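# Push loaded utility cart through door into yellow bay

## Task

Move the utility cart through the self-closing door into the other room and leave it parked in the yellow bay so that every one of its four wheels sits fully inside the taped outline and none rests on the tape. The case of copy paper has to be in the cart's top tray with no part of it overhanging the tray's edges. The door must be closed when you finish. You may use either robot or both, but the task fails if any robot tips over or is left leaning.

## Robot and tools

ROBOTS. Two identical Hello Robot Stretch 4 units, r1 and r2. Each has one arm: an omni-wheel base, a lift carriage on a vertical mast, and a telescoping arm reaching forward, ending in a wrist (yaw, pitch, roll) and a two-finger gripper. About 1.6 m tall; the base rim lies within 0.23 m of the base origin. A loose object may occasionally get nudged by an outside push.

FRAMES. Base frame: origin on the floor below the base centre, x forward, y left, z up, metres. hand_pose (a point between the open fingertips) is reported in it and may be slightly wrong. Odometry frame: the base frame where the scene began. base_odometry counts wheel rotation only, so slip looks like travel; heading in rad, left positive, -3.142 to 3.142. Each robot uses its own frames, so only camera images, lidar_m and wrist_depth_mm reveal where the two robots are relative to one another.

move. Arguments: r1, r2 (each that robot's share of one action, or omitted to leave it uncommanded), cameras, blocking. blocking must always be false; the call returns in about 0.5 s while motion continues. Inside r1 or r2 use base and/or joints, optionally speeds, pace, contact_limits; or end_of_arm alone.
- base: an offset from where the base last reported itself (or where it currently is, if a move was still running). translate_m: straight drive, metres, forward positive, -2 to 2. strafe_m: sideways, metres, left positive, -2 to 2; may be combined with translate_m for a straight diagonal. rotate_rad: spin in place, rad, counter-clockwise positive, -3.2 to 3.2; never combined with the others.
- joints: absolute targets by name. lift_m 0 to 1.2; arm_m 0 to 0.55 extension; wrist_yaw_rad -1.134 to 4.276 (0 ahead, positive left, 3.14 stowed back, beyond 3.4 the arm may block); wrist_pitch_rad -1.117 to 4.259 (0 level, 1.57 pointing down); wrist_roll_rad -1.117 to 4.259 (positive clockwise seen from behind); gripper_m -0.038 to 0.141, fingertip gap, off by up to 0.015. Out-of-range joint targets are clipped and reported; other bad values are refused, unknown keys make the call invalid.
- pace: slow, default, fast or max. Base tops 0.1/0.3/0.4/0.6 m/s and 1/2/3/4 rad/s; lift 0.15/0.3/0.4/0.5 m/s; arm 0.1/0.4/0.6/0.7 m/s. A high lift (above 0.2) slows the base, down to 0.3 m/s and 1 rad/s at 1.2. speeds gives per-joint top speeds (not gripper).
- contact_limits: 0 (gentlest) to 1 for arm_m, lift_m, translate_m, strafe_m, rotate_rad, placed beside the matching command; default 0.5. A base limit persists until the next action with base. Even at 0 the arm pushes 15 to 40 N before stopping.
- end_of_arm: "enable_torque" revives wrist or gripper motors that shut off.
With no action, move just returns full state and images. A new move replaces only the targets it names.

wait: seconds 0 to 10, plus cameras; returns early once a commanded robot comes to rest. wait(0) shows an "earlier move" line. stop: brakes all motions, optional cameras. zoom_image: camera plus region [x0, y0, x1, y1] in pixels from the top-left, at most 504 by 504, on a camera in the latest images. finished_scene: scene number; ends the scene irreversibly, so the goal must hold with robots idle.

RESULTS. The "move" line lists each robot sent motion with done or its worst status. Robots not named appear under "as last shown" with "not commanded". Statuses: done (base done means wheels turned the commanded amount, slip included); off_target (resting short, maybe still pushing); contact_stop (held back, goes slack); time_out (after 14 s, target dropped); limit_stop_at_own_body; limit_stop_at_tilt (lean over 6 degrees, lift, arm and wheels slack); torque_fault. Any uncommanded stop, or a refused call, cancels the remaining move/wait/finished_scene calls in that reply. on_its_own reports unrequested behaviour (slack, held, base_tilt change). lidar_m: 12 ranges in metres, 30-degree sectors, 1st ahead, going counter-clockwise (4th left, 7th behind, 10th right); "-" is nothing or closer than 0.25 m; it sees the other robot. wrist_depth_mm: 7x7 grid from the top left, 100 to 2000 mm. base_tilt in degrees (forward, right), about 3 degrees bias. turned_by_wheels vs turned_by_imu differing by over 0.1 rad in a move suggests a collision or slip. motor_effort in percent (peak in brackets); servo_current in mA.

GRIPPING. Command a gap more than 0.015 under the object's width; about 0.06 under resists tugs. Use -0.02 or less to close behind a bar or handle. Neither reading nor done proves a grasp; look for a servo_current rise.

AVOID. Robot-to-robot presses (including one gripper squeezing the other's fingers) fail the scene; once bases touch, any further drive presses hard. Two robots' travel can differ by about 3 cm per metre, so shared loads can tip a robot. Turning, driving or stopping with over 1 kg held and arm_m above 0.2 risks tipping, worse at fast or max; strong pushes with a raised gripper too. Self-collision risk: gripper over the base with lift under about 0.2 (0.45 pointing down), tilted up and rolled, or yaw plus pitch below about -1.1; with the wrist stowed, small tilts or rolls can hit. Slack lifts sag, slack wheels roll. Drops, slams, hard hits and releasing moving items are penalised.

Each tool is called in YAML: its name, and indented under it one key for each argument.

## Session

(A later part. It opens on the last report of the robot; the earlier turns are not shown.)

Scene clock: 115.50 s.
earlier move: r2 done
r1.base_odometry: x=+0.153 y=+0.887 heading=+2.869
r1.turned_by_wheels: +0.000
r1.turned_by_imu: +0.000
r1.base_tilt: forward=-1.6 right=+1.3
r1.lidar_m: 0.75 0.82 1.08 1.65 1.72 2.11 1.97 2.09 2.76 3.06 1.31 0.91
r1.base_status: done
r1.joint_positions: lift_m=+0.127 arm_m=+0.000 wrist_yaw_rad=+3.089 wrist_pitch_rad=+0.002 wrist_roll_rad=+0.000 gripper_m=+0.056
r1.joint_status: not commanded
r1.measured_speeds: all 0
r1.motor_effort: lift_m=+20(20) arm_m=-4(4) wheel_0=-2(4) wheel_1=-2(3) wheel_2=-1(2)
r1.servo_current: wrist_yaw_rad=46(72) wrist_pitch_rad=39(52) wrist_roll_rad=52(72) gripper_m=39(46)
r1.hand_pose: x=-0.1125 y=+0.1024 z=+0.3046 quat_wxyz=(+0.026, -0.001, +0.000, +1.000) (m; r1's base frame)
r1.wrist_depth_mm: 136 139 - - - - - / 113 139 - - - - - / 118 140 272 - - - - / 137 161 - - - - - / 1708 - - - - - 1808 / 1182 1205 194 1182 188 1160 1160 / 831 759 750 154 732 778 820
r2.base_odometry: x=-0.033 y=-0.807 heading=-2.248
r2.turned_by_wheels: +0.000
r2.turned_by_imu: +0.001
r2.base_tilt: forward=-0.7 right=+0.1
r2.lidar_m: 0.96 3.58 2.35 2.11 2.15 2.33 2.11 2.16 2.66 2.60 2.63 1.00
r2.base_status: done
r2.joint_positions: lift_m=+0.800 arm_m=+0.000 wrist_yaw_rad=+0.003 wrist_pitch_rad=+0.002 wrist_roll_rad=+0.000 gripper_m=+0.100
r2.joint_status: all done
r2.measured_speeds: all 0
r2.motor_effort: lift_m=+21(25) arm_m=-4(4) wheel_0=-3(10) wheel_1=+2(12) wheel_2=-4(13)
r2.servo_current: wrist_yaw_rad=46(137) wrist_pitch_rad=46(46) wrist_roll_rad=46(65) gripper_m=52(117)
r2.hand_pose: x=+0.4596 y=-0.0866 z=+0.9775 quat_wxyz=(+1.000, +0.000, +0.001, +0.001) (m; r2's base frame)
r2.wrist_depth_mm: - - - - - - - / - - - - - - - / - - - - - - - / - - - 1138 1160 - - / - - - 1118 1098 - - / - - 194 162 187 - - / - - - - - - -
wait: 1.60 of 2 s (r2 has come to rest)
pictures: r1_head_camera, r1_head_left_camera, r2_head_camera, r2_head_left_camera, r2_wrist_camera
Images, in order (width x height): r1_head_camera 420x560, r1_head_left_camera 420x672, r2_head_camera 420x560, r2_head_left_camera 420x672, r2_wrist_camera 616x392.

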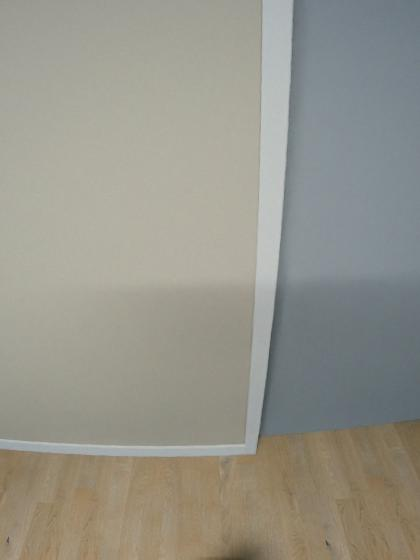

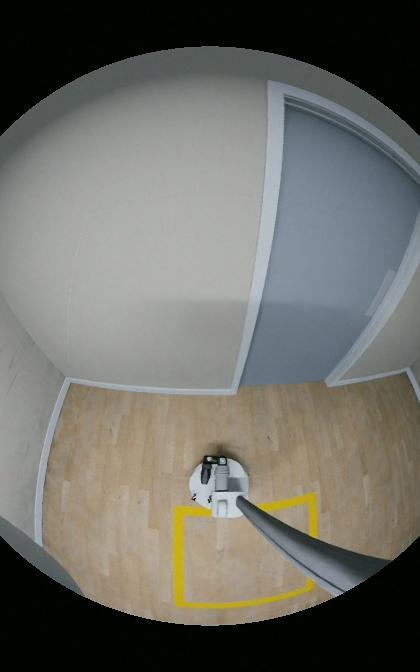

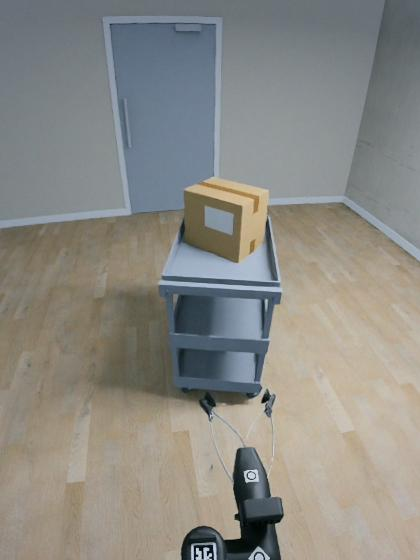

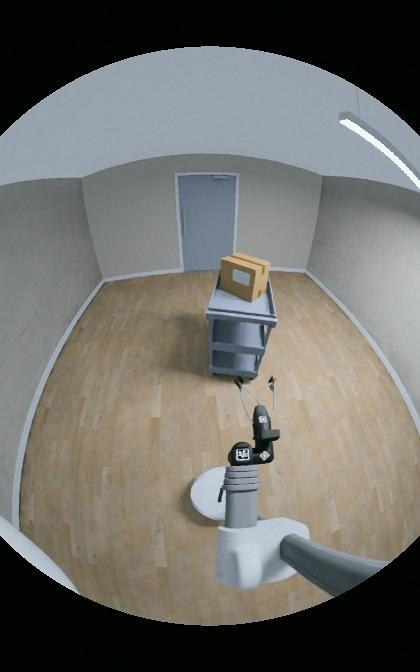

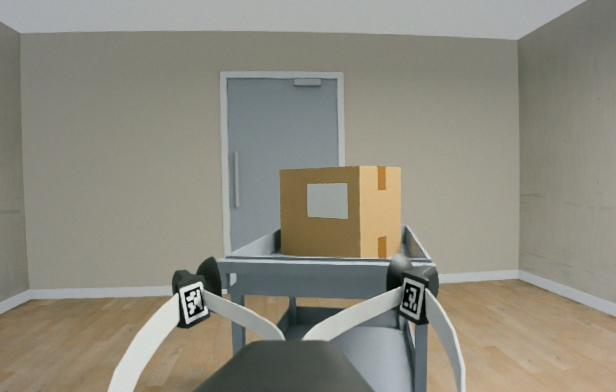

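move:
  blocking: false
  r1: {"base":{"strafe_m":-0.70},"joints":{"wrist_yaw_rad":0,"lift_m":0.35,"gripper_m":0.0}}
  r2: {"base":{"translate_m":0.3,"strafe_m":-0.04},"joints":{"lift_m":0.685,"wrist_roll_rad":1.57,"gripper_m":0.135}}
  cameras: []

wait:
  seconds: 2.5
  cameras: []

wait:
  seconds: 2
  cameras: ["r1_head_camera","r1_head_left_camera","r1_wrist_camera","r2_head_camera","r2_wrist_camera"]

Scene clock: 192.37 s.
move: r1 moving; r2 moving
r1.base_odometry: x=+0.163 y=+0.922 heading=+2.870
r1.turned_by_wheels: +0.000
r1.turned_by_imu: +0.000
r1.base_tilt: forward=-1.6 right=+1.2
r1.lidar_m: 0.78 0.81 1.08 1.69 1.77 2.11 1.98 2.08 2.78 3.00 1.30 0.92
r1.base_status: strafe_m moving
r1.joint_positions: lift_m=+0.164 arm_m=+0.000 wrist_yaw_rad=+2.503 wrist_pitch_rad=+0.002 wrist_roll_rad=+0.000 gripper_m=+0.037
r1.joint_status: lift_m moving; wrist_yaw_rad moving; gripper_m moving
r1.measured_speeds: translate_m=+0.000 strafe_m=-0.139 rotate_rad=+0.001 lift_m=+0.146 arm_m=+0.000 wrist_yaw_rad=-1.819 wrist_pitch_rad=+0.000 wrist_roll_rad=+0.000
r1.motor_effort: lift_m=+26(28) arm_m=-4(4) wheel_0=+9(9) wheel_1=-5(10) wheel_2=-1(1)
r1.servo_current: wrist_yaw_rad=91(117) wrist_pitch_rad=46(52) wrist_roll_rad=46(59) gripper_m=124(124)
r1.hand_pose: x=-0.0085 y=+0.2421 z=+0.3421 quat_wxyz=(+0.314, -0.001, +0.000, +0.949) (m; r1's base frame)
r1.wrist_depth_mm: - - - - - - - / - - - - - - - / - - - - - - - / - - - - - - - / - - - - - - - / 1255 1430 194 1281 187 1281 1205 / 917 820 820 158 798 854 891
r2.base_odometry: x=-0.056 y=-0.829 heading=-2.248
r2.turned_by_wheels: +0.000
r2.turned_by_imu: +0.001
r2.base_tilt: forward=-0.7 right=+0.1
r2.lidar_m: 0.94 3.60 2.35 2.13 2.14 2.36 2.12 2.18 2.75 2.59 2.62 0.96
r2.base_status: translate_m moving; strafe_m moving
r2.joint_positions: lift_m=+0.762 arm_m=+0.000 wrist_yaw_rad=+0.003 wrist_pitch_rad=+0.002 wrist_roll_rad=+0.589 gripper_m=+0.115
r2.joint_status: lift_m moving; wrist_roll_rad moving; gripper_m moving
r2.measured_speeds: translate_m=+0.121 strafe_m=-0.017 rotate_rad=+0.000 lift_m=-0.146 arm_m=+0.000 wrist_yaw_rad=+0.000 wrist_pitch_rad=+0.000 wrist_roll_rad=+1.820
r2.motor_effort: lift_m=+12(21) arm_m=-4(4) wheel_0=+6(10) wheel_1=+6(7) wheel_2=-13(13)
r2.servo_current: wrist_yaw_rad=52(52) wrist_pitch_rad=46(46) wrist_roll_rad=78(124) gripper_m=98(98)
r2.hand_pose: x=+0.4596 y=-0.0866 z=+0.9401 quat_wxyz=(+0.957, +0.290, +0.001, +0.001) (m; r2's base frame)
r2.wrist_depth_mm: - - - - - - - / - - - - - - - / - - - - - - - / - - - 1078 1042 - - / - - - 1078 768 - 1863 / - - 200 809 188 1464 1499 / - - - - - - 1255
pictures: none
No camera images: "cameras" was empty.

Scene clock: 194.33 s.
earlier move: r1 moving; r2 done
r1.base_odometry: x=+0.310 y=+1.448 heading=+2.870
r1.turned_by_wheels: +0.000
r1.turned_by_imu: -0.003
r1.base_tilt: forward=-1.6 right=+1.3
r1.lidar_m: 0.87 0.88 1.12 2.24 2.33 2.09 1.97 2.06 2.57 2.46 1.23 0.94
r1.base_status: strafe_m moving
r1.joint_positions: lift_m=+0.350 arm_m=+0.000 wrist_yaw_rad=+0.003 wrist_pitch_rad=+0.002 wrist_roll_rad=+0.000 gripper_m=+0.001
r1.joint_status: all done
r1.measured_speeds: translate_m=+0.000 strafe_m=-0.263 rotate_rad=+0.000 lift_m=+0.000 arm_m=+0.000 wrist_yaw_rad=-0.002 wrist_pitch_rad=+0.000 wrist_roll_rad=+0.000
r1.motor_effort: lift_m=+25(29) arm_m=-4(4) wheel_0=+3(13) wheel_1=-2(11) wheel_2=+0(2)
r1.servo_current: wrist_yaw_rad=33(117) wrist_pitch_rad=46(52) wrist_roll_rad=33(65) gripper_m=46(124)
r1.hand_pose: x=+0.4596 y=-0.0866 z=+0.5271 quat_wxyz=(+1.000, +0.000, +0.001, +0.001) (m; r1's base frame)
r1.wrist_depth_mm: - - - - - - 676 / - - - - - - 691 / - - - - - - 699 / - - - - - - 699 / - - - - - - 683 / - - 186 204 175 - 699 / - 132 158 145 135 - 683
r2.base_odometry: x=-0.252 y=-1.016 heading=-2.248
r2.turned_by_wheels: +0.000
r2.turned_by_imu: +0.001
r2.base_tilt: forward=-0.7 right=+0.1
r2.lidar_m: 0.67 3.41 2.43 2.20 2.22 2.66 2.39 2.42 2.78 2.53 2.54 0.67
r2.base_status: done
r2.joint_positions: lift_m=+0.685 arm_m=+0.000 wrist_yaw_rad=+0.003 wrist_pitch_rad=+0.002 wrist_roll_rad=+1.568 gripper_m=+0.135
r2.joint_status: all done
r2.measured_speeds: all 0
r2.motor_effort: lift_m=+14(21) arm_m=-4(4) wheel_0=+4(11) wheel_1=+3(8) wheel_2=-2(15)
r2.servo_current: wrist_yaw_rad=59(59) wrist_pitch_rad=39(46) wrist_roll_rad=52(124) gripper_m=46(104)
r2.hand_pose: x=+0.4596 y=-0.0866 z=+0.8631 quat_wxyz=(+0.708, +0.706, +0.002, +0.000) (m; r2's base frame)
r2.wrist_depth_mm: - - - - - 1661 1160 / - - - 480 - 1756 484 / - - 866 488 - - 488 / - - 759 500 - - 504 / - - 878 517 1118 - 512 / - - 216 521 213 211 525 / - - - - - 544 544
wait: 1.97 of 2.5 s (r2 has come to rest)
pictures: none
No camera images: "cameras" was empty.

Scene clock: 195.53 s.
earlier move: r1 done
r1.base_odometry: x=+0.341 y=+1.561 heading=+2.870
r1.turned_by_wheels: +0.000
r1.turned_by_imu: -0.001
r1.base_tilt: forward=-1.6 right=+1.3
r1.lidar_m: 0.87 0.93 1.15 2.35 2.41 2.08 1.93 2.05 2.48 2.35 1.21 0.95
r1.base_status: done
r1.joint_positions: lift_m=+0.350 arm_m=+0.000 wrist_yaw_rad=+0.003 wrist_pitch_rad=+0.002 wrist_roll_rad=+0.000 gripper_m=+0.001
r1.joint_status: all done
r1.measured_speeds: all 0
r1.motor_effort: lift_m=+24(29) arm_m=-4(4) wheel_0=+0(13) wheel_1=+1(11) wheel_2=+0(2)
r1.servo_current: wrist_yaw_rad=33(117) wrist_pitch_rad=33(52) wrist_roll_rad=72(72) gripper_m=39(124)
r1.hand_pose: x=+0.4596 y=-0.0866 z=+0.5272 quat_wxyz=(+1.000, +0.000, +0.001, +0.001) (m; r1's base frame)
r1.wrist_depth_mm: - - - - - 668 - / - - - - - 683 - / - - - - - 683 - / - - - - - 676 - / - - - - - 691 - / - - 187 203 175 683 - / - 132 158 145 145 647 -
r2.base_odometry: x=-0.252 y=-1.016 heading=-2.248
r2.turned_by_wheels: +0.000
r2.turned_by_imu: +0.000
r2.base_tilt: forward=-0.7 right=+0.1
r2.lidar_m: 0.66 3.42 2.42 2.20 2.22 2.67 2.40 2.42 2.77 2.53 2.56 0.69
r2.base_status: done
r2.joint_positions: lift_m=+0.685 arm_m=+0.000 wrist_yaw_rad=+0.003 wrist_pitch_rad=+0.002 wrist_roll_rad=+1.568 gripper_m=+0.135
r2.joint_status: all done
r2.measured_speeds: all 0
r2.motor_effort: lift_m=+14(21) arm_m=-4(4) wheel_0=+4(11) wheel_1=+3(8) wheel_2=-2(15)
r2.servo_current: wrist_yaw_rad=46(59) wrist_pitch_rad=46(46) wrist_roll_rad=39(124) gripper_m=46(104)
r2.hand_pose: x=+0.4596 y=-0.0866 z=+0.8631 quat_wxyz=(+0.708, +0.706, +0.002, +0.000) (m; r2's base frame)
r2.wrist_depth_mm: - - - - - 1708 1182 / - - - 480 - 1756 484 / - - 854 492 - - 488 / - - 759 504 - - 496 / - - 878 521 1118 - 512 / - - 216 521 213 210 525 / - - - - - 554 539
wait: 1.20 of 2 s (r1 has come to rest)
pictures: r1_head_camera, r1_head_left_camera, r1_wrist_camera, r2_head_camera, r2_wrist_camera
Images, in order (width x height): r1_head_camera 420x560, r1_head_left_camera 420x672, r1_wrist_camera 616x392, r2_head_camera 420x560, r2_wrist_camera 616x392.

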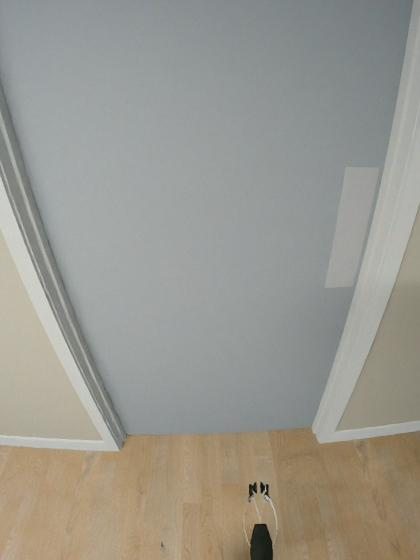

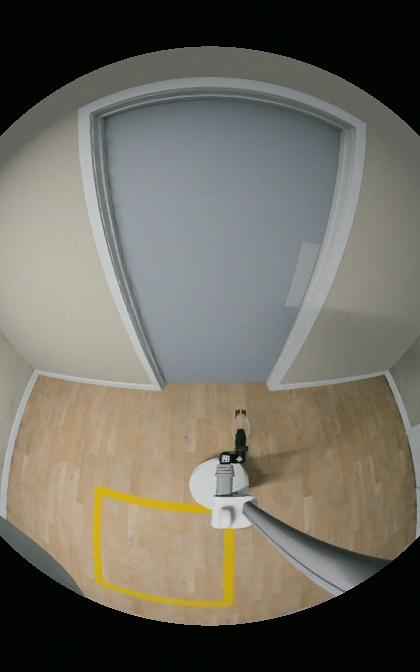

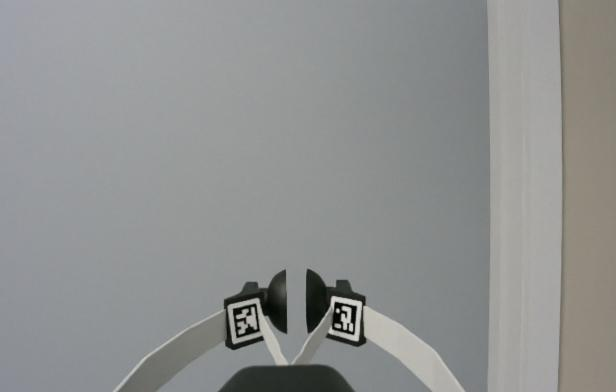

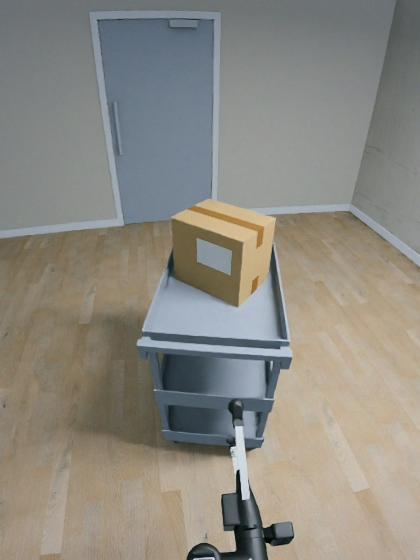

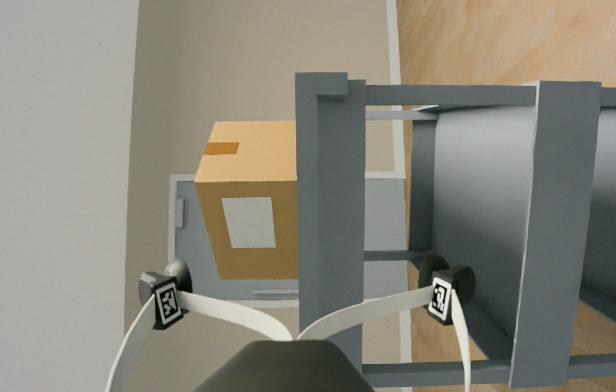

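move:
  blocking: false
  r1: {"base":{"translate_m":0.30}}
  r2: {"joints":{"lift_m":0.64}}
  cameras: []

wait:
  seconds: 0.6
  cameras: []

move:
  blocking: false
  r2: {"base":{"translate_m":0.26,"strafe_m":-0.01},"contact_limits":{"translate_m":0.2},"pace":"slow"}
  cameras: []

wait:
  seconds: 4
  cameras: ["r1_head_camera","r2_head_camera","r2_wrist_camera"]

Scene clock: 214.43 s.
move: r1 moving; r2 moving
r1.base_odometry: x=+0.311 y=+1.570 heading=+2.870
r1.turned_by_wheels: +0.000
r1.turned_by_imu: +0.000
r1.base_tilt: forward=-1.6 right=+1.3
r1.lidar_m: 0.84 0.89 1.05 2.33 2.45 2.11 1.99 2.07 2.48 2.36 1.18 0.92
r1.base_status: translate_m moving
r1.joint_positions: lift_m=+0.350 arm_m=+0.000 wrist_yaw_rad=+0.003 wrist_pitch_rad=+0.002 wrist_roll_rad=+0.000 gripper_m=+0.001
r1.joint_status: not commanded
r1.measured_speeds: translate_m=+0.122 strafe_m=-0.001 rotate_rad=+0.002 lift_m=+0.000 arm_m=+0.000 wrist_yaw_rad=+0.000 wrist_pitch_rad=+0.000 wrist_roll_rad=+0.000
r1.motor_effort: lift_m=+24(24) arm_m=-4(4) wheel_0=+8(8) wheel_1=+6(8) wheel_2=-10(10)
r1.servo_current: wrist_yaw_rad=52(65) wrist_pitch_rad=39(46) wrist_roll_rad=59(59) gripper_m=46(52)
r1.hand_pose: x=+0.4596 y=-0.0866 z=+0.5272 quat_wxyz=(+1.000, +0.000, +0.001, +0.001) (m; r1's base frame)
r1.wrist_depth_mm: - - - - - 661 - / - - - - - 640 - / - - - - - 647 615 / - - - - - 654 603 / - - - - - 647 609 / - - 186 203 175 647 - / - 132 158 145 145 627 -
r2.base_odometry: x=-0.252 y=-1.016 heading=-2.248
r2.turned_by_wheels: +0.000
r2.turned_by_imu: +0.000
r2.base_tilt: forward=-0.6 right=+0.1
r2.lidar_m: 0.66 3.42 2.44 2.16 2.23 2.67 2.41 2.45 2.75 2.53 2.55 0.69
r2.base_status: not commanded
r2.joint_positions: lift_m=+0.651 arm_m=+0.000 wrist_yaw_rad=+0.003 wrist_pitch_rad=+0.002 wrist_roll_rad=+1.568 gripper_m=+0.135
r2.joint_status: lift_m moving
r2.measured_speeds: translate_m=+0.000 strafe_m=+0.000 rotate_rad=+0.000 lift_m=-0.086 arm_m=+0.000 wrist_yaw_rad=+0.000 wrist_pitch_rad=+0.000 wrist_roll_rad=+0.000
r2.motor_effort: lift_m=+13(15) arm_m=-4(4) wheel_0=+3(4) wheel_1=+3(4) wheel_2=-2(3)
r2.servo_current: wrist_yaw_rad=39(52) wrist_pitch_rad=33(46) wrist_roll_rad=52(52) gripper_m=46(52)
r2.hand_pose: x=+0.4596 y=-0.0866 z=+0.8292 quat_wxyz=(+0.708, +0.706, +0.002, +0.000) (m; r2's base frame)
r2.wrist_depth_mm: - - - - - 1618 1118 / - - - 477 - 1537 484 / - - 831 488 - - 488 / - - 741 492 - 496 504 / - - 854 512 - 508 508 / - - 217 521 - 521 530 / - - - - - 559 544
pictures: none
No camera images: "cameras" was empty.

Scene clock: 215.00 s.
earlier move: r1 moving; r2 done
r1.base_odometry: x=+0.204 y=+1.599 heading=+2.870
r1.turned_by_wheels: +0.000
r1.turned_by_imu: +0.000
r1.base_tilt: forward=-1.6 right=+1.3
r1.lidar_m: 0.74 0.78 0.93 2.32 2.44 2.22 2.10 2.16 2.47 2.35 1.03 0.79
r1.base_status: translate_m moving
r1.joint_positions: lift_m=+0.350 arm_m=+0.000 wrist_yaw_rad=+0.003 wrist_pitch_rad=+0.002 wrist_roll_rad=+0.000 gripper_m=+0.001
r1.joint_status: not commanded
r1.measured_speeds: translate_m=+0.263 strafe_m=+0.000 rotate_rad=+0.000 lift_m=+0.000 arm_m=+0.000 wrist_yaw_rad=+0.000 wrist_pitch_rad=+0.000 wrist_roll_rad=+0.000
r1.motor_effort: lift_m=+24(24) arm_m=-4(4) wheel_0=+8(9) wheel_1=+7(8) wheel_2=-9(10)
r1.servo_current: wrist_yaw_rad=59(65) wrist_pitch_rad=46(46) wrist_roll_rad=52(59) gripper_m=46(52)
r1.hand_pose: x=+0.4595 y=-0.0866 z=+0.5272 quat_wxyz=(+1.000, +0.000, +0.001, +0.001) (m; r1's base frame)
r1.wrist_depth_mm: 517 535 549 549 559 569 530 / 521 530 539 544 549 564 530 / 521 530 539 549 554 564 535 / 530 530 544 549 564 559 539 / 525 535 539 549 564 559 535 / 521 535 535 202 559 580 535 / 530 535 187 164 156 - 535
r2.base_odometry: x=-0.252 y=-1.016 heading=-2.248
r2.turned_by_wheels: +0.000
r2.turned_by_imu: +0.000
r2.base_tilt: forward=-0.7 right=+0.1
r2.lidar_m: 0.67 3.44 2.43 2.20 2.22 2.66 2.41 2.44 2.78 2.51 2.56 0.67
r2.base_status: not commanded
r2.joint_positions: lift_m=+0.640 arm_m=+0.000 wrist_yaw_rad=+0.003 wrist_pitch_rad=+0.002 wrist_roll_rad=+1.568 gripper_m=+0.135
r2.joint_status: all done
r2.measured_speeds: all 0
r2.motor_effort: lift_m=+14(16) arm_m=-3(4) wheel_0=+3(4) wheel_1=+3(4) wheel_2=-2(3)
r2.servo_current: wrist_yaw_rad=52(59) wrist_pitch_rad=39(46) wrist_roll_rad=46(59) gripper_m=52(52)
r2.hand_pose: x=+0.4596 y=-0.0866 z=+0.8181 quat_wxyz=(+0.708, +0.706, +0.002, +0.000) (m; r2's base frame)
r2.wrist_depth_mm: - - - - - 1576 1118 / - - - 477 - 1499 1025 / - - 820 484 - 484 488 / - - 741 500 - 496 504 / - - 831 508 - 512 512 / - - 216 466 - 517 535 / - - - - - 544 554
wait: 0.57 of 0.6 s (r2 has come to rest)
pictures: none
No camera images: "cameras" was empty.

Scene clock: 215.50 s.
earlier move: r1 moving
move: r2 moving
r1.base_odometry: x=+0.099 y=+1.629 heading=+2.870
r1.turned_by_wheels: +0.000
r1.turned_by_imu: +0.000
r1.base_tilt: forward=-1.6 right=+1.3
r1.lidar_m: 0.61 0.64 0.74 1.98 2.47 2.33 2.22 2.32 2.47 2.33 0.88 0.69
r1.base_status: translate_m moving
r1.joint_positions: lift_m=+0.350 arm_m=+0.000 wrist_yaw_rad=+0.003 wrist_pitch_rad=+0.002 wrist_roll_rad=+0.000 gripper_m=+0.001
r1.joint_status: not commanded
r1.measured_speeds: translate_m=+0.161 strafe_m=+0.001 rotate_rad=+0.003 lift_m=+0.000 arm_m=+0.000 wrist_yaw_rad=+0.000 wrist_pitch_rad=+0.000 wrist_roll_rad=+0.000
r1.motor_effort: lift_m=+24(24) arm_m=-4(4) wheel_0=+1(8) wheel_1=+3(6) wheel_2=+0(8)
r1.servo_current: wrist_yaw_rad=46(59) wrist_pitch_rad=46(52) wrist_roll_rad=46(78) gripper_m=46(52)
r1.hand_pose: x=+0.4595 y=-0.0866 z=+0.5272 quat_wxyz=(+1.000, +0.000, +0.001, +0.001) (m; r1's base frame)
r1.wrist_depth_mm: 415 424 430 436 442 445 452 / 421 424 433 436 442 445 455 / 418 424 430 436 445 452 455 / 418 427 433 442 442 452 459 / 427 427 433 439 445 452 459 / 424 427 210 202 449 452 459 / 424 430 187 164 156 459 462
r2.base_odometry: x=-0.261 y=-1.025 heading=-2.248
r2.turned_by_wheels: +0.000
r2.turned_by_imu: +0.000
r2.base_tilt: forward=-0.7 right=+0.1
r2.lidar_m: 0.65 3.41 2.44 2.21 2.23 2.66 2.42 2.46 2.76 2.51 2.54 0.67
r2.base_status: translate_m moving; strafe_m moving
r2.joint_positions: lift_m=+0.640 arm_m=+0.000 wrist_yaw_rad=+0.003 wrist_pitch_rad=+0.002 wrist_roll_rad=+1.568 gripper_m=+0.135
r2.joint_status: not commanded
r2.measured_speeds: translate_m=+0.049 strafe_m=-0.002 rotate_rad=+0.001 lift_m=+0.000 arm_m=+0.000 wrist_yaw_rad=+0.000 wrist_pitch_rad=+0.000 wrist_roll_rad=+0.000
r2.motor_effort: lift_m=+14(14) arm_m=-4(4) wheel_0=+10(10) wheel_1=+7(7) wheel_2=-8(10)
r2.servo_current: wrist_yaw_rad=52(52) wrist_pitch_rad=46(46) wrist_roll_rad=46(59) gripper_m=46(59)
r2.contact_limits: translate_m 0.2
r2.hand_pose: x=+0.4596 y=-0.0866 z=+0.8181 quat_wxyz=(+0.708, +0.706, +0.002, +0.000) (m; r2's base frame)
r2.wrist_depth_mm: - - - - - 1618 1138 / - - - 466 - 1397 469 / - - 820 473 - 477 477 / - - 723 484 - 488 488 / - - 842 504 - 500 500 / - - 216 466 - 508 517 / - - - - - 539 549
pictures: none
No camera images: "cameras" was empty.

Scene clock: 216.40 s.
earlier move: r1 done; r2 moving
r1.base_odometry: x=+0.052 y=+1.642 heading=+2.870
r1.turned_by_wheels: +0.000
r1.turned_by_imu: +0.000
r1.base_tilt: forward=-1.6 right=+1.3
r1.lidar_m: 0.59 0.60 0.74 1.80 2.44 2.37 2.27 2.37 2.47 2.36 0.79 0.61
r1.base_status: done
r1.joint_positions: lift_m=+0.350 arm_m=+0.000 wrist_yaw_rad=+0.003 wrist_pitch_rad=+0.002 wrist_roll_rad=+0.000 gripper_m=+0.001
r1.joint_status: not commanded
r1.measured_speeds: all 0
r1.motor_effort: lift_m=+24(24) arm_m=-4(4) wheel_0=+3(8) wheel_1=+0(6) wheel_2=+1(8)
r1.servo_current: wrist_yaw_rad=39(65) wrist_pitch_rad=39(52) wrist_roll_rad=39(78) gripper_m=46(59)
r1.hand_pose: x=+0.4595 y=-0.0866 z=+0.5272 quat_wxyz=(+1.000, +0.000, +0.001, +0.001) (m; r1's base frame)
r1.wrist_depth_mm: 370 377 382 389 392 397 399 / 373 377 379 384 394 399 399 / 373 377 382 387 394 399 404 / 373 379 382 392 392 397 402 / 375 379 387 389 394 402 404 / 375 377 384 203 397 402 407 / 375 377 387 389 156 402 407
r2.base_odometry: x=-0.312 y=-1.084 heading=-2.248
r2.turned_by_wheels: +0.000
r2.turned_by_imu: +0.000
r2.base_tilt: forward=-0.7 right=+0.1
r2.lidar_m: 0.57 0.65 2.44 2.23 2.24 2.75 2.48 2.52 2.74 2.51 2.53 0.60
r2.base_status: translate_m moving; strafe_m moving
r2.joint_positions: lift_m=+0.640 arm_m=+0.000 wrist_yaw_rad=+0.003 wrist_pitch_rad=+0.002 wrist_roll_rad=+1.568 gripper_m=+0.135
r2.joint_status: not commanded
r2.measured_speeds: translate_m=+0.100 strafe_m=-0.005 rotate_rad=+0.000 lift_m=+0.000 arm_m=+0.000 wrist_yaw_rad=+0.000 wrist_pitch_rad=+0.000 wrist_roll_rad=+0.000
r2.motor_effort: lift_m=+14(14) arm_m=-4(4) wheel_0=+4(10) wheel_1=+4(8) wheel_2=-9(10)
r2.servo_current: wrist_yaw_rad=46(59) wrist_pitch_rad=39(46) wrist_roll_rad=59(59) gripper_m=59(59)
r2.contact_limits: translate_m 0.2
r2.hand_pose: x=+0.4596 y=-0.0866 z=+0.8181 quat_wxyz=(+0.708, +0.706, +0.002, +0.000) (m; r2's base frame)
r2.wrist_depth_mm: - - - - - 1661 1118 / - - - 389 - 399 397 / - - 707 404 - - 404 / - - 647 413 - - 415 / - - 732 424 - - 424 / - - 366 433 - 183 436 / - - - - - 1921 449
wait: 0.90 of 4 s (r1 has come to rest)
pictures: r1_head_camera, r2_head_camera, r2_wrist_camera
Images, in order (width x height): r1_head_camera 420x560, r2_head_camera 420x560, r2_wrist_camera 616x392.

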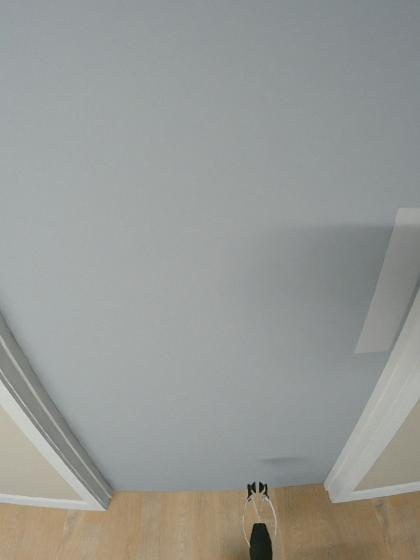

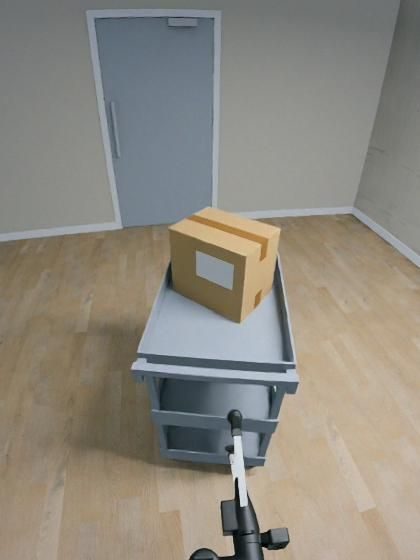

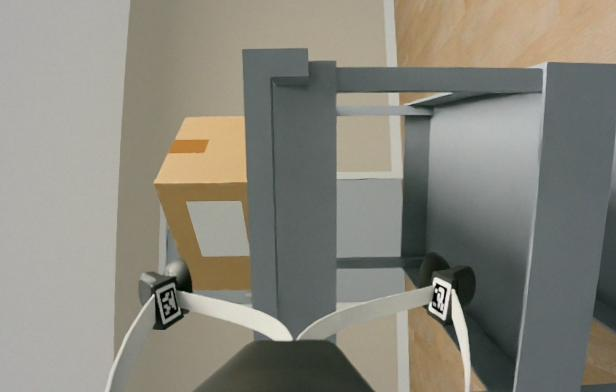

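wait:
  seconds: 0.1
  cameras: ["r2_head_camera","r2_wrist_camera"]

zoom_image:
  camera: "r2_head_camera"
  region: [100, 250, 340, 490]

Scene clock: 237.67 s.
earlier move: r2 done
r1.base_odometry: x=+0.052 y=+1.642 heading=+2.870
r1.turned_by_wheels: +0.000
r1.turned_by_imu: +0.000
r1.base_tilt: forward=-1.6 right=+1.3
r1.lidar_m: 0.57 0.60 0.71 1.80 2.43 2.39 2.26 2.35 2.47 2.35 0.77 0.62
r1.base_status: done
r1.joint_positions: lift_m=+0.350 arm_m=+0.000 wrist_yaw_rad=+0.003 wrist_pitch_rad=+0.002 wrist_roll_rad=+0.000 gripper_m=+0.001
r1.joint_status: not commanded
r1.measured_speeds: all 0
r1.motor_effort: lift_m=+24(24) arm_m=-4(4) wheel_0=+3(8) wheel_1=+1(6) wheel_2=+1(8)
r1.servo_current: wrist_yaw_rad=52(72) wrist_pitch_rad=39(52) wrist_roll_rad=52(78) gripper_m=46(59)
r1.hand_pose: x=+0.4595 y=-0.0866 z=+0.5272 quat_wxyz=(+1.000, +0.000, +0.001, +0.001) (m; r1's base frame)
r1.wrist_depth_mm: 368 377 379 384 392 394 402 / 370 377 382 387 392 399 399 / 375 379 384 387 394 399 402 / 373 377 382 389 394 399 399 / 375 379 382 389 394 397 404 / 377 379 382 203 394 402 407 / 377 379 387 387 155 402 407
r2.base_odometry: x=-0.423 y=-1.212 heading=-2.248
r2.turned_by_wheels: +0.000
r2.turned_by_imu: +0.001
r2.base_tilt: forward=-0.6 right=+0.0
r2.lidar_m: 0.43 0.46 2.44 2.25 2.29 2.87 2.66 2.71 2.70 2.48 2.53 0.43
r2.base_status: done
r2.joint_positions: lift_m=+0.640 arm_m=+0.000 wrist_yaw_rad=+0.003 wrist_pitch_rad=+0.002 wrist_roll_rad=+1.568 gripper_m=+0.135
r2.joint_status: not commanded
r2.measured_speeds: all 0
r2.motor_effort: lift_m=+14(14) arm_m=-4(4) wheel_0=+4(11) wheel_1=+5(8) wheel_2=-6(10)
r2.servo_current: wrist_yaw_rad=39(72) wrist_pitch_rad=39(52) wrist_roll_rad=46(65) gripper_m=52(59)
r2.contact_limits: translate_m 0.2
r2.hand_pose: x=+0.4596 y=-0.0866 z=+0.8181 quat_wxyz=(+0.708, +0.706, +0.002, +0.000) (m; r2's base frame)
r2.wrist_depth_mm: - - 166 224 228 228 229 / - - 172 228 - 1499 - / - - 176 234 - 820 - / - 477 180 238 - 842 - / - 554 185 246 - - - / - - 187 251 196 183 - / - - - - - 1921 -
wait: 0.00 of 0.1 s (r2 has come to rest)
pictures: r2_head_camera, r2_wrist_camera
Images, in order (width x height): r2_head_camera 420x560, r2_wrist_camera 616x392.

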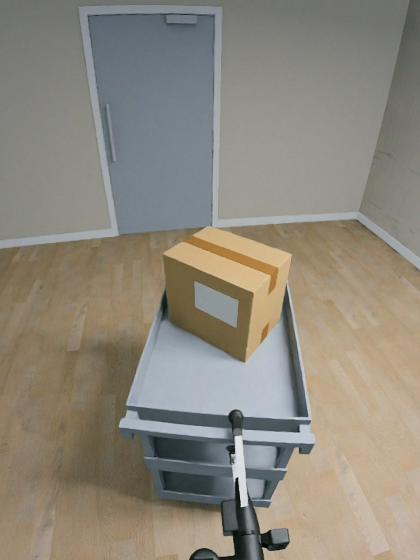

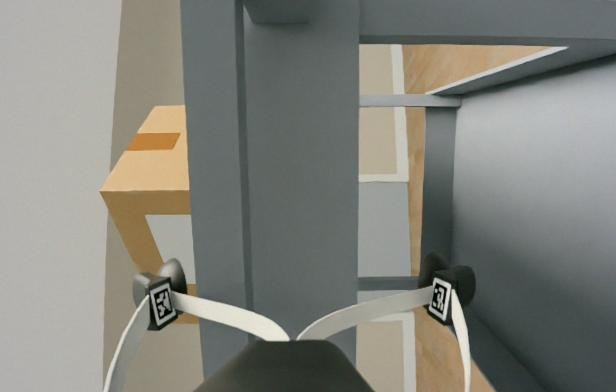

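Scaled by 2.100 from the camera's 420x560 image, which has a finer 1200x1600 frame.

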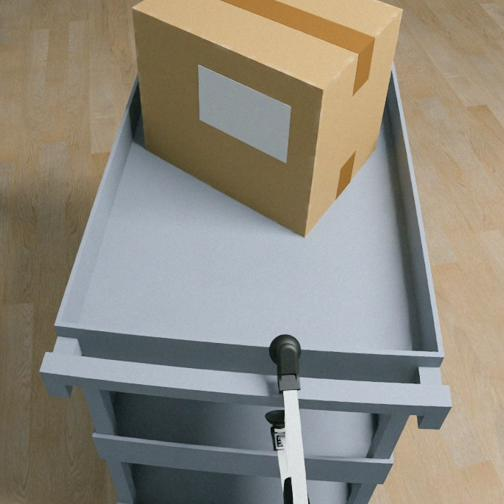

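move:
  blocking: false
  r2: {"base":{"rotate_rad":-0.12},"joints":{"lift_m":0.688}}
  cameras: []

wait:
  seconds: 1
  cameras: []

move:
  blocking: false
  r2: {"base":{"translate_m":0.02,"strafe_m":0.09}}
  cameras: []

wait:
  seconds: 1.5
  cameras: ["r2_head_camera","r2_wrist_camera"]

zoom_image:
  camera: "r2_head_camera"
  region: [100, 250, 340, 490]

Scene clock: 254.53 s.
move: r2 moving
r1: as last shown
r1.lidar_m: 0.57 0.60 0.74 1.79 2.42 2.37 2.26 2.36 2.46 2.34 0.79 0.62
r1.motor_effort: lift_m=+24(24) arm_m=-4(4) wheel_0=+3(4) wheel_1=+1(1) wheel_2=+1(1)
r1.servo_current: wrist_yaw_rad=39(65) wrist_pitch_rad=46(46) wrist_roll_rad=52(59) gripper_m=46(59)
r1.wrist_depth_mm: 368 375 379 387 392 397 402 / 373 375 382 384 394 397 404 / 373 377 384 384 389 397 402 / 373 377 382 389 394 399 402 / 375 377 382 389 394 399 407 / 375 382 382 203 397 399 404 / 375 377 387 392 156 404 410
r2.base_odometry: x=-0.423 y=-1.212 heading=-2.367
r2.turned_by_wheels: -0.119
r2.turned_by_imu: -0.115
r2.base_tilt: forward=-0.6 right=+0.0
r2.lidar_m: 0.41 0.43 2.62 2.26 2.27 2.63 2.66 2.66 2.87 2.50 2.46 0.44
r2.base_status: rotate_rad moving
r2.joint_positions: lift_m=+0.675 arm_m=+0.000 wrist_yaw_rad=+0.003 wrist_pitch_rad=+0.002 wrist_roll_rad=+1.568 gripper_m=+0.135
r2.joint_status: lift_m moving
r2.measured_speeds: translate_m=+0.000 strafe_m=+0.000 rotate_rad=-0.014 lift_m=+0.094 arm_m=+0.000 wrist_yaw_rad=+0.000 wrist_pitch_rad=+0.000 wrist_roll_rad=+0.000
r2.motor_effort: lift_m=+21(25) arm_m=-4(4) wheel_0=+3(10) wheel_1=+2(10) wheel_2=+5(9)
r2.servo_current: wrist_yaw_rad=46(59) wrist_pitch_rad=39(46) wrist_roll_rad=46(52) gripper_m=39(59)
r2.hand_pose: x=+0.4595 y=-0.0867 z=+0.8523 quat_wxyz=(+0.708, +0.706, +0.001, +0.000) (m; r2's base frame)
r2.wrist_depth_mm: - - - - - 1708 1160 / - - - 189 249 1537 1182 / - - - 191 251 256 256 / - - 580 251 250 842 - / - - 492 193 253 809 - / - - 500 194 213 - - / - - 591 - - - -
pictures: none
No camera images: "cameras" was empty.

Scene clock: 255.10 s.
earlier move: r2 done
r1.base_odometry: x=+0.052 y=+1.642 heading=+2.870
r1.turned_by_wheels: +0.000
r1.turned_by_imu: +0.000
r1.base_tilt: forward=-1.6 right=+1.3
r1.lidar_m: 0.57 0.62 0.73 1.78 2.44 2.37 2.27 2.37 2.46 2.35 0.78 0.61
r1.base_status: not commanded
r1.joint_positions: lift_m=+0.350 arm_m=+0.000 wrist_yaw_rad=+0.003 wrist_pitch_rad=+0.002 wrist_roll_rad=+0.000 gripper_m=+0.001
r1.joint_status: not commanded
r1.measured_speeds: all 0
r1.motor_effort: lift_m=+24(24) arm_m=-4(4) wheel_0=+3(4) wheel_1=+0(1) wheel_2=+1(1)
r1.servo_current: wrist_yaw_rad=52(65) wrist_pitch_rad=39(46) wrist_roll_rad=59(65) gripper_m=46(59)
r1.hand_pose: x=+0.4595 y=-0.0866 z=+0.5272 quat_wxyz=(+1.000, +0.000, +0.001, +0.001) (m; r1's base frame)
r1.wrist_depth_mm: 370 375 379 384 389 394 402 / 373 377 382 387 392 397 402 / 373 375 382 387 394 397 402 / 375 377 382 387 392 397 404 / 375 379 384 387 394 399 404 / 373 379 384 203 397 399 407 / 375 377 384 387 156 402 407
r2.base_odometry: x=-0.423 y=-1.212 heading=-2.367
r2.turned_by_wheels: +0.000
r2.turned_by_imu: +0.000
r2.base_tilt: forward=-0.6 right=+0.0
r2.lidar_m: 0.41 0.45 2.62 2.28 2.25 2.65 2.62 2.67 2.87 2.48 2.51 0.45
r2.base_status: done
r2.joint_positions: lift_m=+0.688 arm_m=+0.000 wrist_yaw_rad=+0.003 wrist_pitch_rad=+0.002 wrist_roll_rad=+1.568 gripper_m=+0.135
r2.joint_status: all done
r2.measured_speeds: all 0
r2.motor_effort: lift_m=+21(25) arm_m=-4(4) wheel_0=+4(10) wheel_1=+2(10) wheel_2=+4(9)
r2.servo_current: wrist_yaw_rad=39(59) wrist_pitch_rad=46(46) wrist_roll_rad=52(59) gripper_m=59(59)
r2.hand_pose: x=+0.4595 y=-0.0867 z=+0.8655 quat_wxyz=(+0.708, +0.706, +0.001, +0.000) (m; r2's base frame)
r2.wrist_depth_mm: - - - - - 1708 1182 / - - - 190 190 1537 1182 / - - - 190 250 255 256 / - - 580 191 251 842 - / - - 492 193 252 842 - / - - 500 194 254 183 - / - - 597 - 255 - -
wait: 0.57 of 1 s (r2 has come to rest)
pictures: none
No camera images: "cameras" was empty.

Scene clock: 255.60 s.
move: r2 moving
r1: as last shown
r1.lidar_m: 0.57 0.61 0.72 1.80 2.41 2.38 2.26 2.36 2.48 2.34 0.80 0.63
r1.motor_effort: lift_m=+24(24) arm_m=-4(4) wheel_0=+3(3) wheel_1=+1(1) wheel_2=+1(1)
r1.servo_current: wrist_yaw_rad=46(65) wrist_pitch_rad=46(52) wrist_roll_rad=39(72) gripper_m=46(59)
r1.wrist_depth_mm: 370 375 379 384 389 394 397 / 370 375 379 384 392 394 399 / 373 375 379 387 394 397 404 / 373 379 382 389 394 399 402 / 375 377 382 387 394 397 404 / 375 379 379 203 394 402 407 / 377 379 387 389 156 404 410
r2.base_odometry: x=-0.406 y=-1.240 heading=-2.367
r2.turned_by_wheels: +0.000
r2.turned_by_imu: +0.000
r2.base_tilt: forward=-0.7 right=+0.1
r2.lidar_m: 0.39 0.43 2.58 2.22 2.24 2.60 2.67 2.69 2.91 2.52 2.53 0.43
r2.base_status: translate_m moving; strafe_m moving
r2.joint_positions: lift_m=+0.688 arm_m=+0.000 wrist_yaw_rad=+0.003 wrist_pitch_rad=+0.002 wrist_roll_rad=+1.568 gripper_m=+0.135
r2.joint_status: not commanded
r2.measured_speeds: translate_m=+0.029 strafe_m=+0.124 rotate_rad=+0.003 lift_m=+0.000 arm_m=+0.000 wrist_yaw_rad=+0.000 wrist_pitch_rad=+0.000 wrist_roll_rad=+0.000
r2.motor_effort: lift_m=+21(21) arm_m=-4(4) wheel_0=-7(11) wheel_1=+10(12) wheel_2=-7(8)
r2.servo_current: wrist_yaw_rad=46(59) wrist_pitch_rad=39(46) wrist_roll_rad=33(52) gripper_m=46(59)
r2.hand_pose: x=+0.4595 y=-0.0867 z=+0.8655 quat_wxyz=(+0.708, +0.706, +0.001, +0.000) (m; r2's base frame)
r2.wrist_depth_mm: - - - 183 182 1661 1182 / - - - 185 243 248 250 / - - - 185 244 809 - / - - 539 186 246 - - / - - 484 187 247 - - / - - 512 188 249 - - / - - 609 - 251 - -
pictures: none
No camera images: "cameras" was empty.

Scene clock: 256.57 s.
earlier move: r2 done
r1.base_odometry: x=+0.052 y=+1.642 heading=+2.870
r1.turned_by_wheels: +0.000
r1.turned_by_imu: +0.000
r1.base_tilt: forward=-1.6 right=+1.3
r1.lidar_m: 0.58 0.61 0.74 1.80 2.46 2.37 2.26 2.35 2.46 2.34 0.79 0.61
r1.base_status: not commanded
r1.joint_positions: lift_m=+0.350 arm_m=+0.000 wrist_yaw_rad=+0.003 wrist_pitch_rad=+0.002 wrist_roll_rad=+0.000 gripper_m=+0.001
r1.joint_status: not commanded
r1.measured_speeds: all 0
r1.motor_effort: lift_m=+24(24) arm_m=-4(4) wheel_0=+3(3) wheel_1=+0(1) wheel_2=+1(1)
r1.servo_current: wrist_yaw_rad=59(72) wrist_pitch_rad=46(52) wrist_roll_rad=46(72) gripper_m=46(59)
r1.hand_pose: x=+0.4595 y=-0.0866 z=+0.5272 quat_wxyz=(+1.000, +0.000, +0.001, +0.001) (m; r1's base frame)
r1.wrist_depth_mm: 370 377 384 384 389 394 404 / 370 375 382 387 392 397 402 / 370 377 382 384 394 402 402 / 373 379 384 387 394 399 402 / 375 379 384 389 394 397 404 / 375 379 384 203 392 402 407 / 375 377 387 389 156 404 407
r2.base_odometry: x=-0.374 y=-1.290 heading=-2.367
r2.turned_by_wheels: +0.000
r2.turned_by_imu: +0.000
r2.base_tilt: forward=-0.6 right=+0.1
r2.lidar_m: 0.40 0.43 2.51 2.17 2.16 2.54 2.71 2.69 2.98 2.55 2.55 0.43
r2.base_status: done
r2.joint_positions: lift_m=+0.688 arm_m=+0.000 wrist_yaw_rad=+0.003 wrist_pitch_rad=+0.002 wrist_roll_rad=+1.568 gripper_m=+0.135
r2.joint_status: not commanded
r2.measured_speeds: all 0
r2.motor_effort: lift_m=+21(21) arm_m=-4(4) wheel_0=-2(11) wheel_1=+2(12) wheel_2=-5(8)
r2.servo_current: wrist_yaw_rad=39(65) wrist_pitch_rad=39(52) wrist_roll_rad=46(59) gripper_m=52(59)
r2.hand_pose: x=+0.4595 y=-0.0867 z=+0.8655 quat_wxyz=(+0.708, +0.706, +0.001, +0.000) (m; r2's base frame)
r2.wrist_depth_mm: - - - 169 228 1576 1182 / - - - - 229 1464 - / - - 549 172 232 - - / - - 466 173 232 - - / - - 512 175 234 - - / - - 549 175 235 - - / - - - - 237 1863 -
wait: 0.97 of 1.5 s (r2 has come to rest)
pictures: r2_head_camera, r2_wrist_camera
Images, in order (width x height): r2_head_camera 420x560, r2_wrist_camera 616x392.

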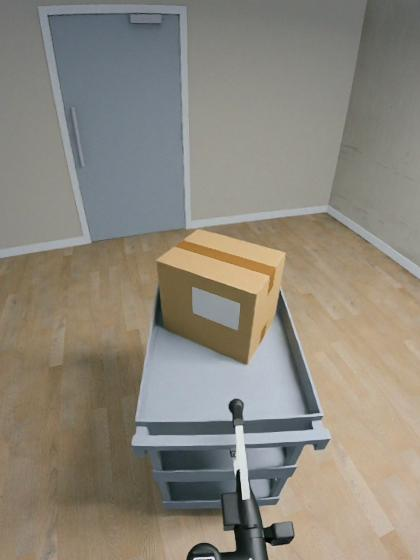

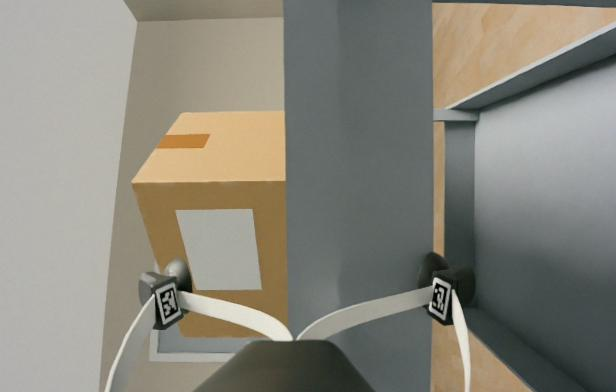

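Scaled by 2.100 from the camera's 420x560 image, which has a finer 1200x1600 frame.

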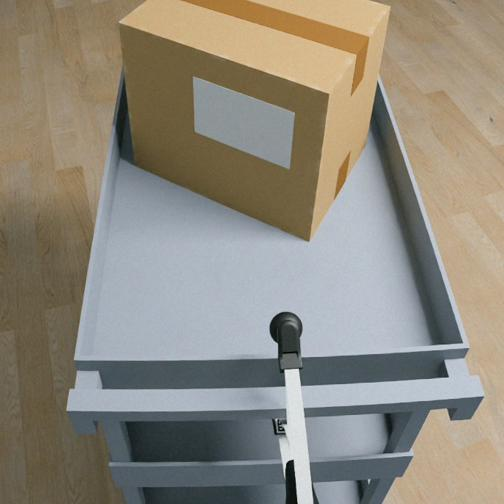

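move:
  blocking: false
  r2: {"joints":{"gripper_m":-0.035}}
  cameras: []

wait:
  seconds: 1.5
  cameras: ["r2_head_camera","r2_wrist_camera"]

Scene clock: 261.60 s.
move: r2 moving
r1: as last shown
r1.base_tilt: forward=-1.5 right=+1.2
r1.lidar_m: 0.58 0.61 0.73 1.82 2.47 2.39 2.23 2.35 2.47 2.36 0.78 0.63
r1.motor_effort: lift_m=+24(24) arm_m=-4(4) wheel_0=+3(4) wheel_1=+1(1) wheel_2=+1(1)
r1.servo_current: wrist_yaw_rad=39(65) wrist_pitch_rad=39(46) wrist_roll_rad=39(65) gripper_m=52(52)
r1.wrist_depth_mm: 370 377 382 384 392 397 402 / 370 375 379 384 392 399 402 / 375 375 382 387 389 399 402 / 373 377 382 384 394 399 402 / 377 379 387 387 394 402 407 / 377 379 379 203 397 402 410 / 375 377 387 387 155 402 407
r2.base_odometry: x=-0.374 y=-1.290 heading=-2.367
r2.turned_by_wheels: +0.000
r2.turned_by_imu: +0.000
r2.base_tilt: forward=-0.6 right=+0.1
r2.lidar_m: 0.40 0.41 2.53 2.19 2.17 2.51 2.70 2.71 2.98 2.57 2.57 0.44
r2.base_status: not commanded
r2.joint_positions: lift_m=+0.688 arm_m=+0.000 wrist_yaw_rad=+0.003 wrist_pitch_rad=+0.002 wrist_roll_rad=+1.568 gripper_m=+0.123
r2.joint_status: gripper_m moving
r2.measured_speeds: translate_m=+0.000 strafe_m=+0.000 rotate_rad=+0.000 lift_m=+0.000 arm_m=+0.000 wrist_yaw_rad=+0.000 wrist_pitch_rad=+0.000 wrist_roll_rad=+0.002
r2.motor_effort: lift_m=+21(21) arm_m=-4(4) wheel_0=-2(2) wheel_1=+1(2) wheel_2=-5(5)
r2.servo_current: wrist_yaw_rad=46(52) wrist_pitch_rad=39(46) wrist_roll_rad=39(59) gripper_m=124(124)
r2.hand_pose: x=+0.4595 y=-0.0867 z=+0.8655 quat_wxyz=(+0.708, +0.706, +0.001, +0.000) (m; r2's base frame)
r2.wrist_depth_mm: - - - 169 228 1576 1182 / - - - 171 229 1499 - / - - 549 172 232 - - / - - 462 173 233 - - / - - 504 175 234 - - / - - 217 175 220 - - / - - - - 236 1863 -
pictures: none
No camera images: "cameras" was empty.

Scene clock: 263.10 s.
earlier move: r2 moving
r1.base_odometry: x=+0.052 y=+1.642 heading=+2.870
r1.turned_by_wheels: +0.000
r1.turned_by_imu: +0.000
r1.base_tilt: forward=-1.6 right=+1.3
r1.lidar_m: 0.58 0.61 0.73 1.78 2.46 2.38 2.27 2.34 2.45 2.33 0.80 0.63
r1.base_status: not commanded
r1.joint_positions: lift_m=+0.350 arm_m=+0.000 wrist_yaw_rad=+0.003 wrist_pitch_rad=+0.002 wrist_roll_rad=+0.000 gripper_m=+0.001
r1.joint_status: not commanded
r1.measured_speeds: all 0
r1.motor_effort: lift_m=+24(24) arm_m=-4(4) wheel_0=+3(4) wheel_1=+0(1) wheel_2=+1(1)
r1.servo_current: wrist_yaw_rad=39(65) wrist_pitch_rad=33(52) wrist_roll_rad=39(65) gripper_m=46(52)
r1.hand_pose: x=+0.4595 y=-0.0866 z=+0.5272 quat_wxyz=(+1.000, +0.000, +0.001, +0.001) (m; r1's base frame)
r1.wrist_depth_mm: 368 375 379 387 389 394 397 / 373 377 384 389 392 397 399 / 373 377 384 389 392 397 402 / 375 379 387 387 397 399 404 / 373 379 384 389 397 399 404 / 373 382 382 203 397 402 404 / 375 379 387 387 155 404 404
r2.base_odometry: x=-0.374 y=-1.290 heading=-2.367
r2.turned_by_wheels: +0.000
r2.turned_by_imu: +0.001
r2.base_tilt: forward=-0.7 right=+0.1
r2.lidar_m: 0.39 0.43 2.55 2.16 2.18 2.52 2.69 2.71 2.97 2.57 2.56 0.44
r2.base_status: not commanded
r2.joint_positions: lift_m=+0.688 arm_m=+0.000 wrist_yaw_rad=+0.002 wrist_pitch_rad=+0.008 wrist_roll_rad=+1.569 gripper_m=-0.028
r2.joint_status: gripper_m moving
r2.measured_speeds: all 0
r2.motor_effort: lift_m=+21(21) arm_m=+5(5) wheel_0=-1(2) wheel_1=+2(2) wheel_2=-1(5)
r2.servo_current: wrist_yaw_rad=46(59) wrist_pitch_rad=46(72) wrist_roll_rad=39(65) gripper_m=176(306)
r2.hand_pose: x=+0.4594 y=-0.0868 z=+0.8637 quat_wxyz=(+0.708, +0.706, +0.004, -0.002) (m; r2's base frame)
r2.wrist_depth_mm: - - - 169 228 1618 1229 / - - - 170 229 1537 - / - - 530 170 231 820 - / - 480 466 230 231 842 - / - - 517 173 233 842 - / - - 186 174 179 - - / - - - - 236 1576 -
wait: 1.50 s; no rest
pictures: r2_head_camera, r2_wrist_camera
Images, in order (width x height): r2_head_camera 420x560, r2_wrist_camera 616x392.

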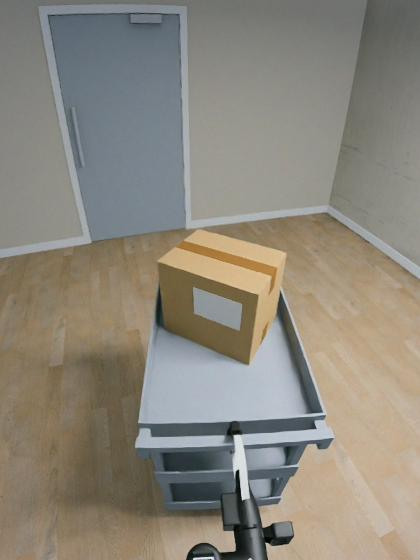

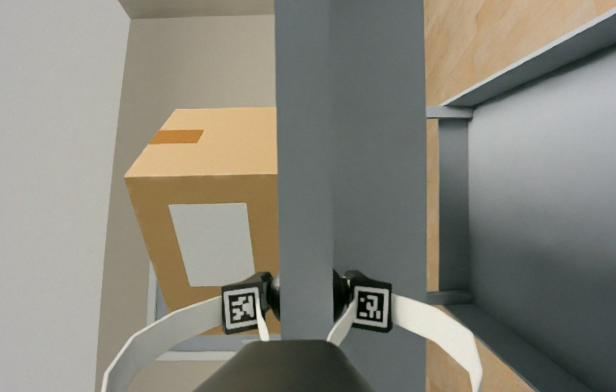

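move:
  blocking: false
  r1: {"joints":{"arm_m":0.5},"contact_limits":{"arm_m":0.8},"speeds":{"arm_m":0.2}}
  cameras: []

wait:
  seconds: 3.2
  cameras: ["r1_head_camera","r2_head_camera"]

Scene clock: 281.53 s.
earlier move: r2 done
move: r1 moving
r1.base_odometry: x=+0.052 y=+1.642 heading=+2.870
r1.turned_by_wheels: +0.000
r1.turned_by_imu: +0.000
r1.base_tilt: forward=-1.6 right=+1.3
r1.lidar_m: 0.58 0.60 0.70 1.81 2.45 2.38 2.27 2.32 2.48 2.35 0.80 0.63
r1.base_status: not commanded
r1.joint_positions: lift_m=+0.350 arm_m=+0.051 wrist_yaw_rad=+0.003 wrist_pitch_rad=+0.002 wrist_roll_rad=+0.000 gripper_m=+0.001
r1.joint_status: arm_m moving
r1.measured_speeds: translate_m=+0.000 strafe_m=+0.000 rotate_rad=+0.000 lift_m=+0.000 arm_m=+0.195 wrist_yaw_rad=+0.000 wrist_pitch_rad=+0.000 wrist_roll_rad=+0.000
r1.motor_effort: lift_m=+24(24) arm_m=+7(7) wheel_0=+3(3) wheel_1=+0(1) wheel_2=+1(1)
r1.servo_current: wrist_yaw_rad=52(59) wrist_pitch_rad=39(46) wrist_roll_rad=59(65) gripper_m=46(52)
r1.contact_limits: arm_m 0.8
r1.hand_pose: x=+0.5101 y=-0.0867 z=+0.5272 quat_wxyz=(+1.000, +0.000, +0.001, +0.001) (m; r1's base frame)
r1.wrist_depth_mm: 327 330 340 342 351 353 357 / 329 332 338 343 349 357 359 / 329 334 340 345 351 357 362 / 330 334 342 343 351 357 359 / 332 336 340 347 351 359 364 / 330 336 340 203 353 357 362 / 332 336 340 183 164 362 366
r2.base_odometry: x=-0.374 y=-1.290 heading=-2.367
r2.turned_by_wheels: +0.000
r2.turned_by_imu: +0.001
r2.base_tilt: forward=-0.6 right=+0.1
r2.lidar_m: 0.38 0.40 2.53 2.17 2.18 2.56 2.70 2.72 2.98 2.57 2.58 0.43
r2.base_status: not commanded
r2.joint_positions: lift_m=+0.688 arm_m=+0.000 wrist_yaw_rad=+0.002 wrist_pitch_rad=+0.008 wrist_roll_rad=+1.569 gripper_m=-0.034
r2.joint_status: all done
r2.measured_speeds: all 0
r2.motor_effort: lift_m=+21(21) arm_m=+4(5) wheel_0=-1(1) wheel_1=+2(2) wheel_2=-1(1)
r2.servo_current: wrist_yaw_rad=33(59) wrist_pitch_rad=52(52) wrist_roll_rad=52(52) gripper_m=117(124)
r2.hand_pose: x=+0.4594 y=-0.0868 z=+0.8637 quat_wxyz=(+0.708, +0.706, +0.004, -0.002) (m; r2's base frame)
r2.wrist_depth_mm: - - - 167 226 1661 1205 / - - - 168 226 1537 - / - - 525 169 229 820 - / - 480 462 230 231 831 - / - - 508 171 232 831 - / - - 185 172 180 - - / - - - - 235 1537 -
pictures: none
No camera images: "cameras" was empty.

Scene clock: 282.80 s.
earlier move: r1 contact_stop
r1.base_odometry: x=+0.052 y=+1.642 heading=+2.870
r1.turned_by_wheels: +0.000
r1.turned_by_imu: +0.013
r1.base_tilt: forward=-1.6 right=+1.2
r1.lidar_m: 0.59 0.63 0.73 1.89 2.44 2.37 2.24 2.34 2.46 2.31 0.76 0.64
r1.base_status: not commanded
r1.joint_positions: lift_m=+0.350 arm_m=+0.160 wrist_yaw_rad=-0.003 wrist_pitch_rad=+0.002 wrist_roll_rad=+0.000 gripper_m=+0.000
r1.joint_status: arm_m contact_stop (moved +0.160 of +0.500)
r1.measured_speeds: translate_m=+0.000 strafe_m=+0.000 rotate_rad=+0.000 lift_m=+0.000 arm_m=-0.009 wrist_yaw_rad=+0.000 wrist_pitch_rad=+0.000 wrist_roll_rad=+0.000
r1.on_its_own: arm_m is slack since a contact_stop (your +0.500 is given up)
r1.motor_effort: lift_m=+23(24) arm_m=+0(30) wheel_0=+2(9) wheel_1=+0(8) wheel_2=-1(20)
r1.servo_current: wrist_yaw_rad=46(85) wrist_pitch_rad=46(52) wrist_roll_rad=46(65) gripper_m=39(52)
r1.contact_limits: arm_m 0.8
r1.hand_pose: x=+0.6195 y=-0.0882 z=+0.5273 quat_wxyz=(+1.000, +0.000, +0.001, -0.001) (m; r1's base frame)
r1.wrist_depth_mm: 223 226 228 230 234 236 239 / 224 226 229 232 235 237 238 / 224 227 230 232 235 237 239 / 224 227 231 232 236 238 240 / 226 228 230 233 236 239 242 / 226 229 191 204 236 239 242 / 227 229 231 183 156 240 243
r2.base_odometry: x=-0.374 y=-1.290 heading=-2.367
r2.turned_by_wheels: +0.000
r2.turned_by_imu: +0.000
r2.base_tilt: forward=-0.7 right=+0.1
r2.lidar_m: 0.38 0.41 2.51 2.18 2.18 2.52 2.70 2.71 2.96 2.58 2.58 0.43
r2.base_status: not commanded
r2.joint_positions: lift_m=+0.688 arm_m=+0.000 wrist_yaw_rad=+0.002 wrist_pitch_rad=+0.008 wrist_roll_rad=+1.569 gripper_m=-0.034
r2.joint_status: all done
r2.measured_speeds: all 0
r2.motor_effort: lift_m=+21(21) arm_m=+4(5) wheel_0=-1(2) wheel_1=+2(2) wheel_2=-1(1)
r2.servo_current: wrist_yaw_rad=46(59) wrist_pitch_rad=52(59) wrist_roll_rad=39(65) gripper_m=117(124)
r2.hand_pose: x=+0.4594 y=-0.0868 z=+0.8637 quat_wxyz=(+0.708, +0.706, +0.004, -0.002) (m; r2's base frame)
r2.wrist_depth_mm: - - - 167 227 1661 1205 / - - - 167 227 1537 - / - - 530 169 229 809 - / - 480 459 229 230 842 - / - - 512 171 232 842 - / - - 184 172 180 - - / - - - - 234 1576 -
wait: 1.27 of 3.2 s (r1 has come to rest)
pictures: r1_head_camera, r2_head_camera
Images, in order (width x height): r1_head_camera 420x560, r2_head_camera 420x560.

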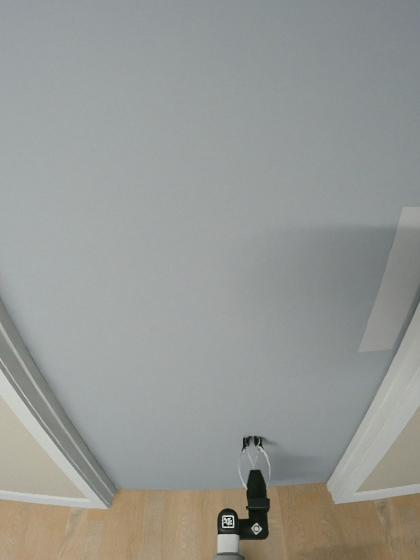

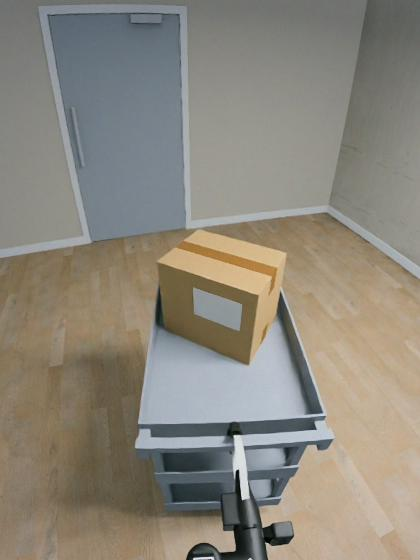

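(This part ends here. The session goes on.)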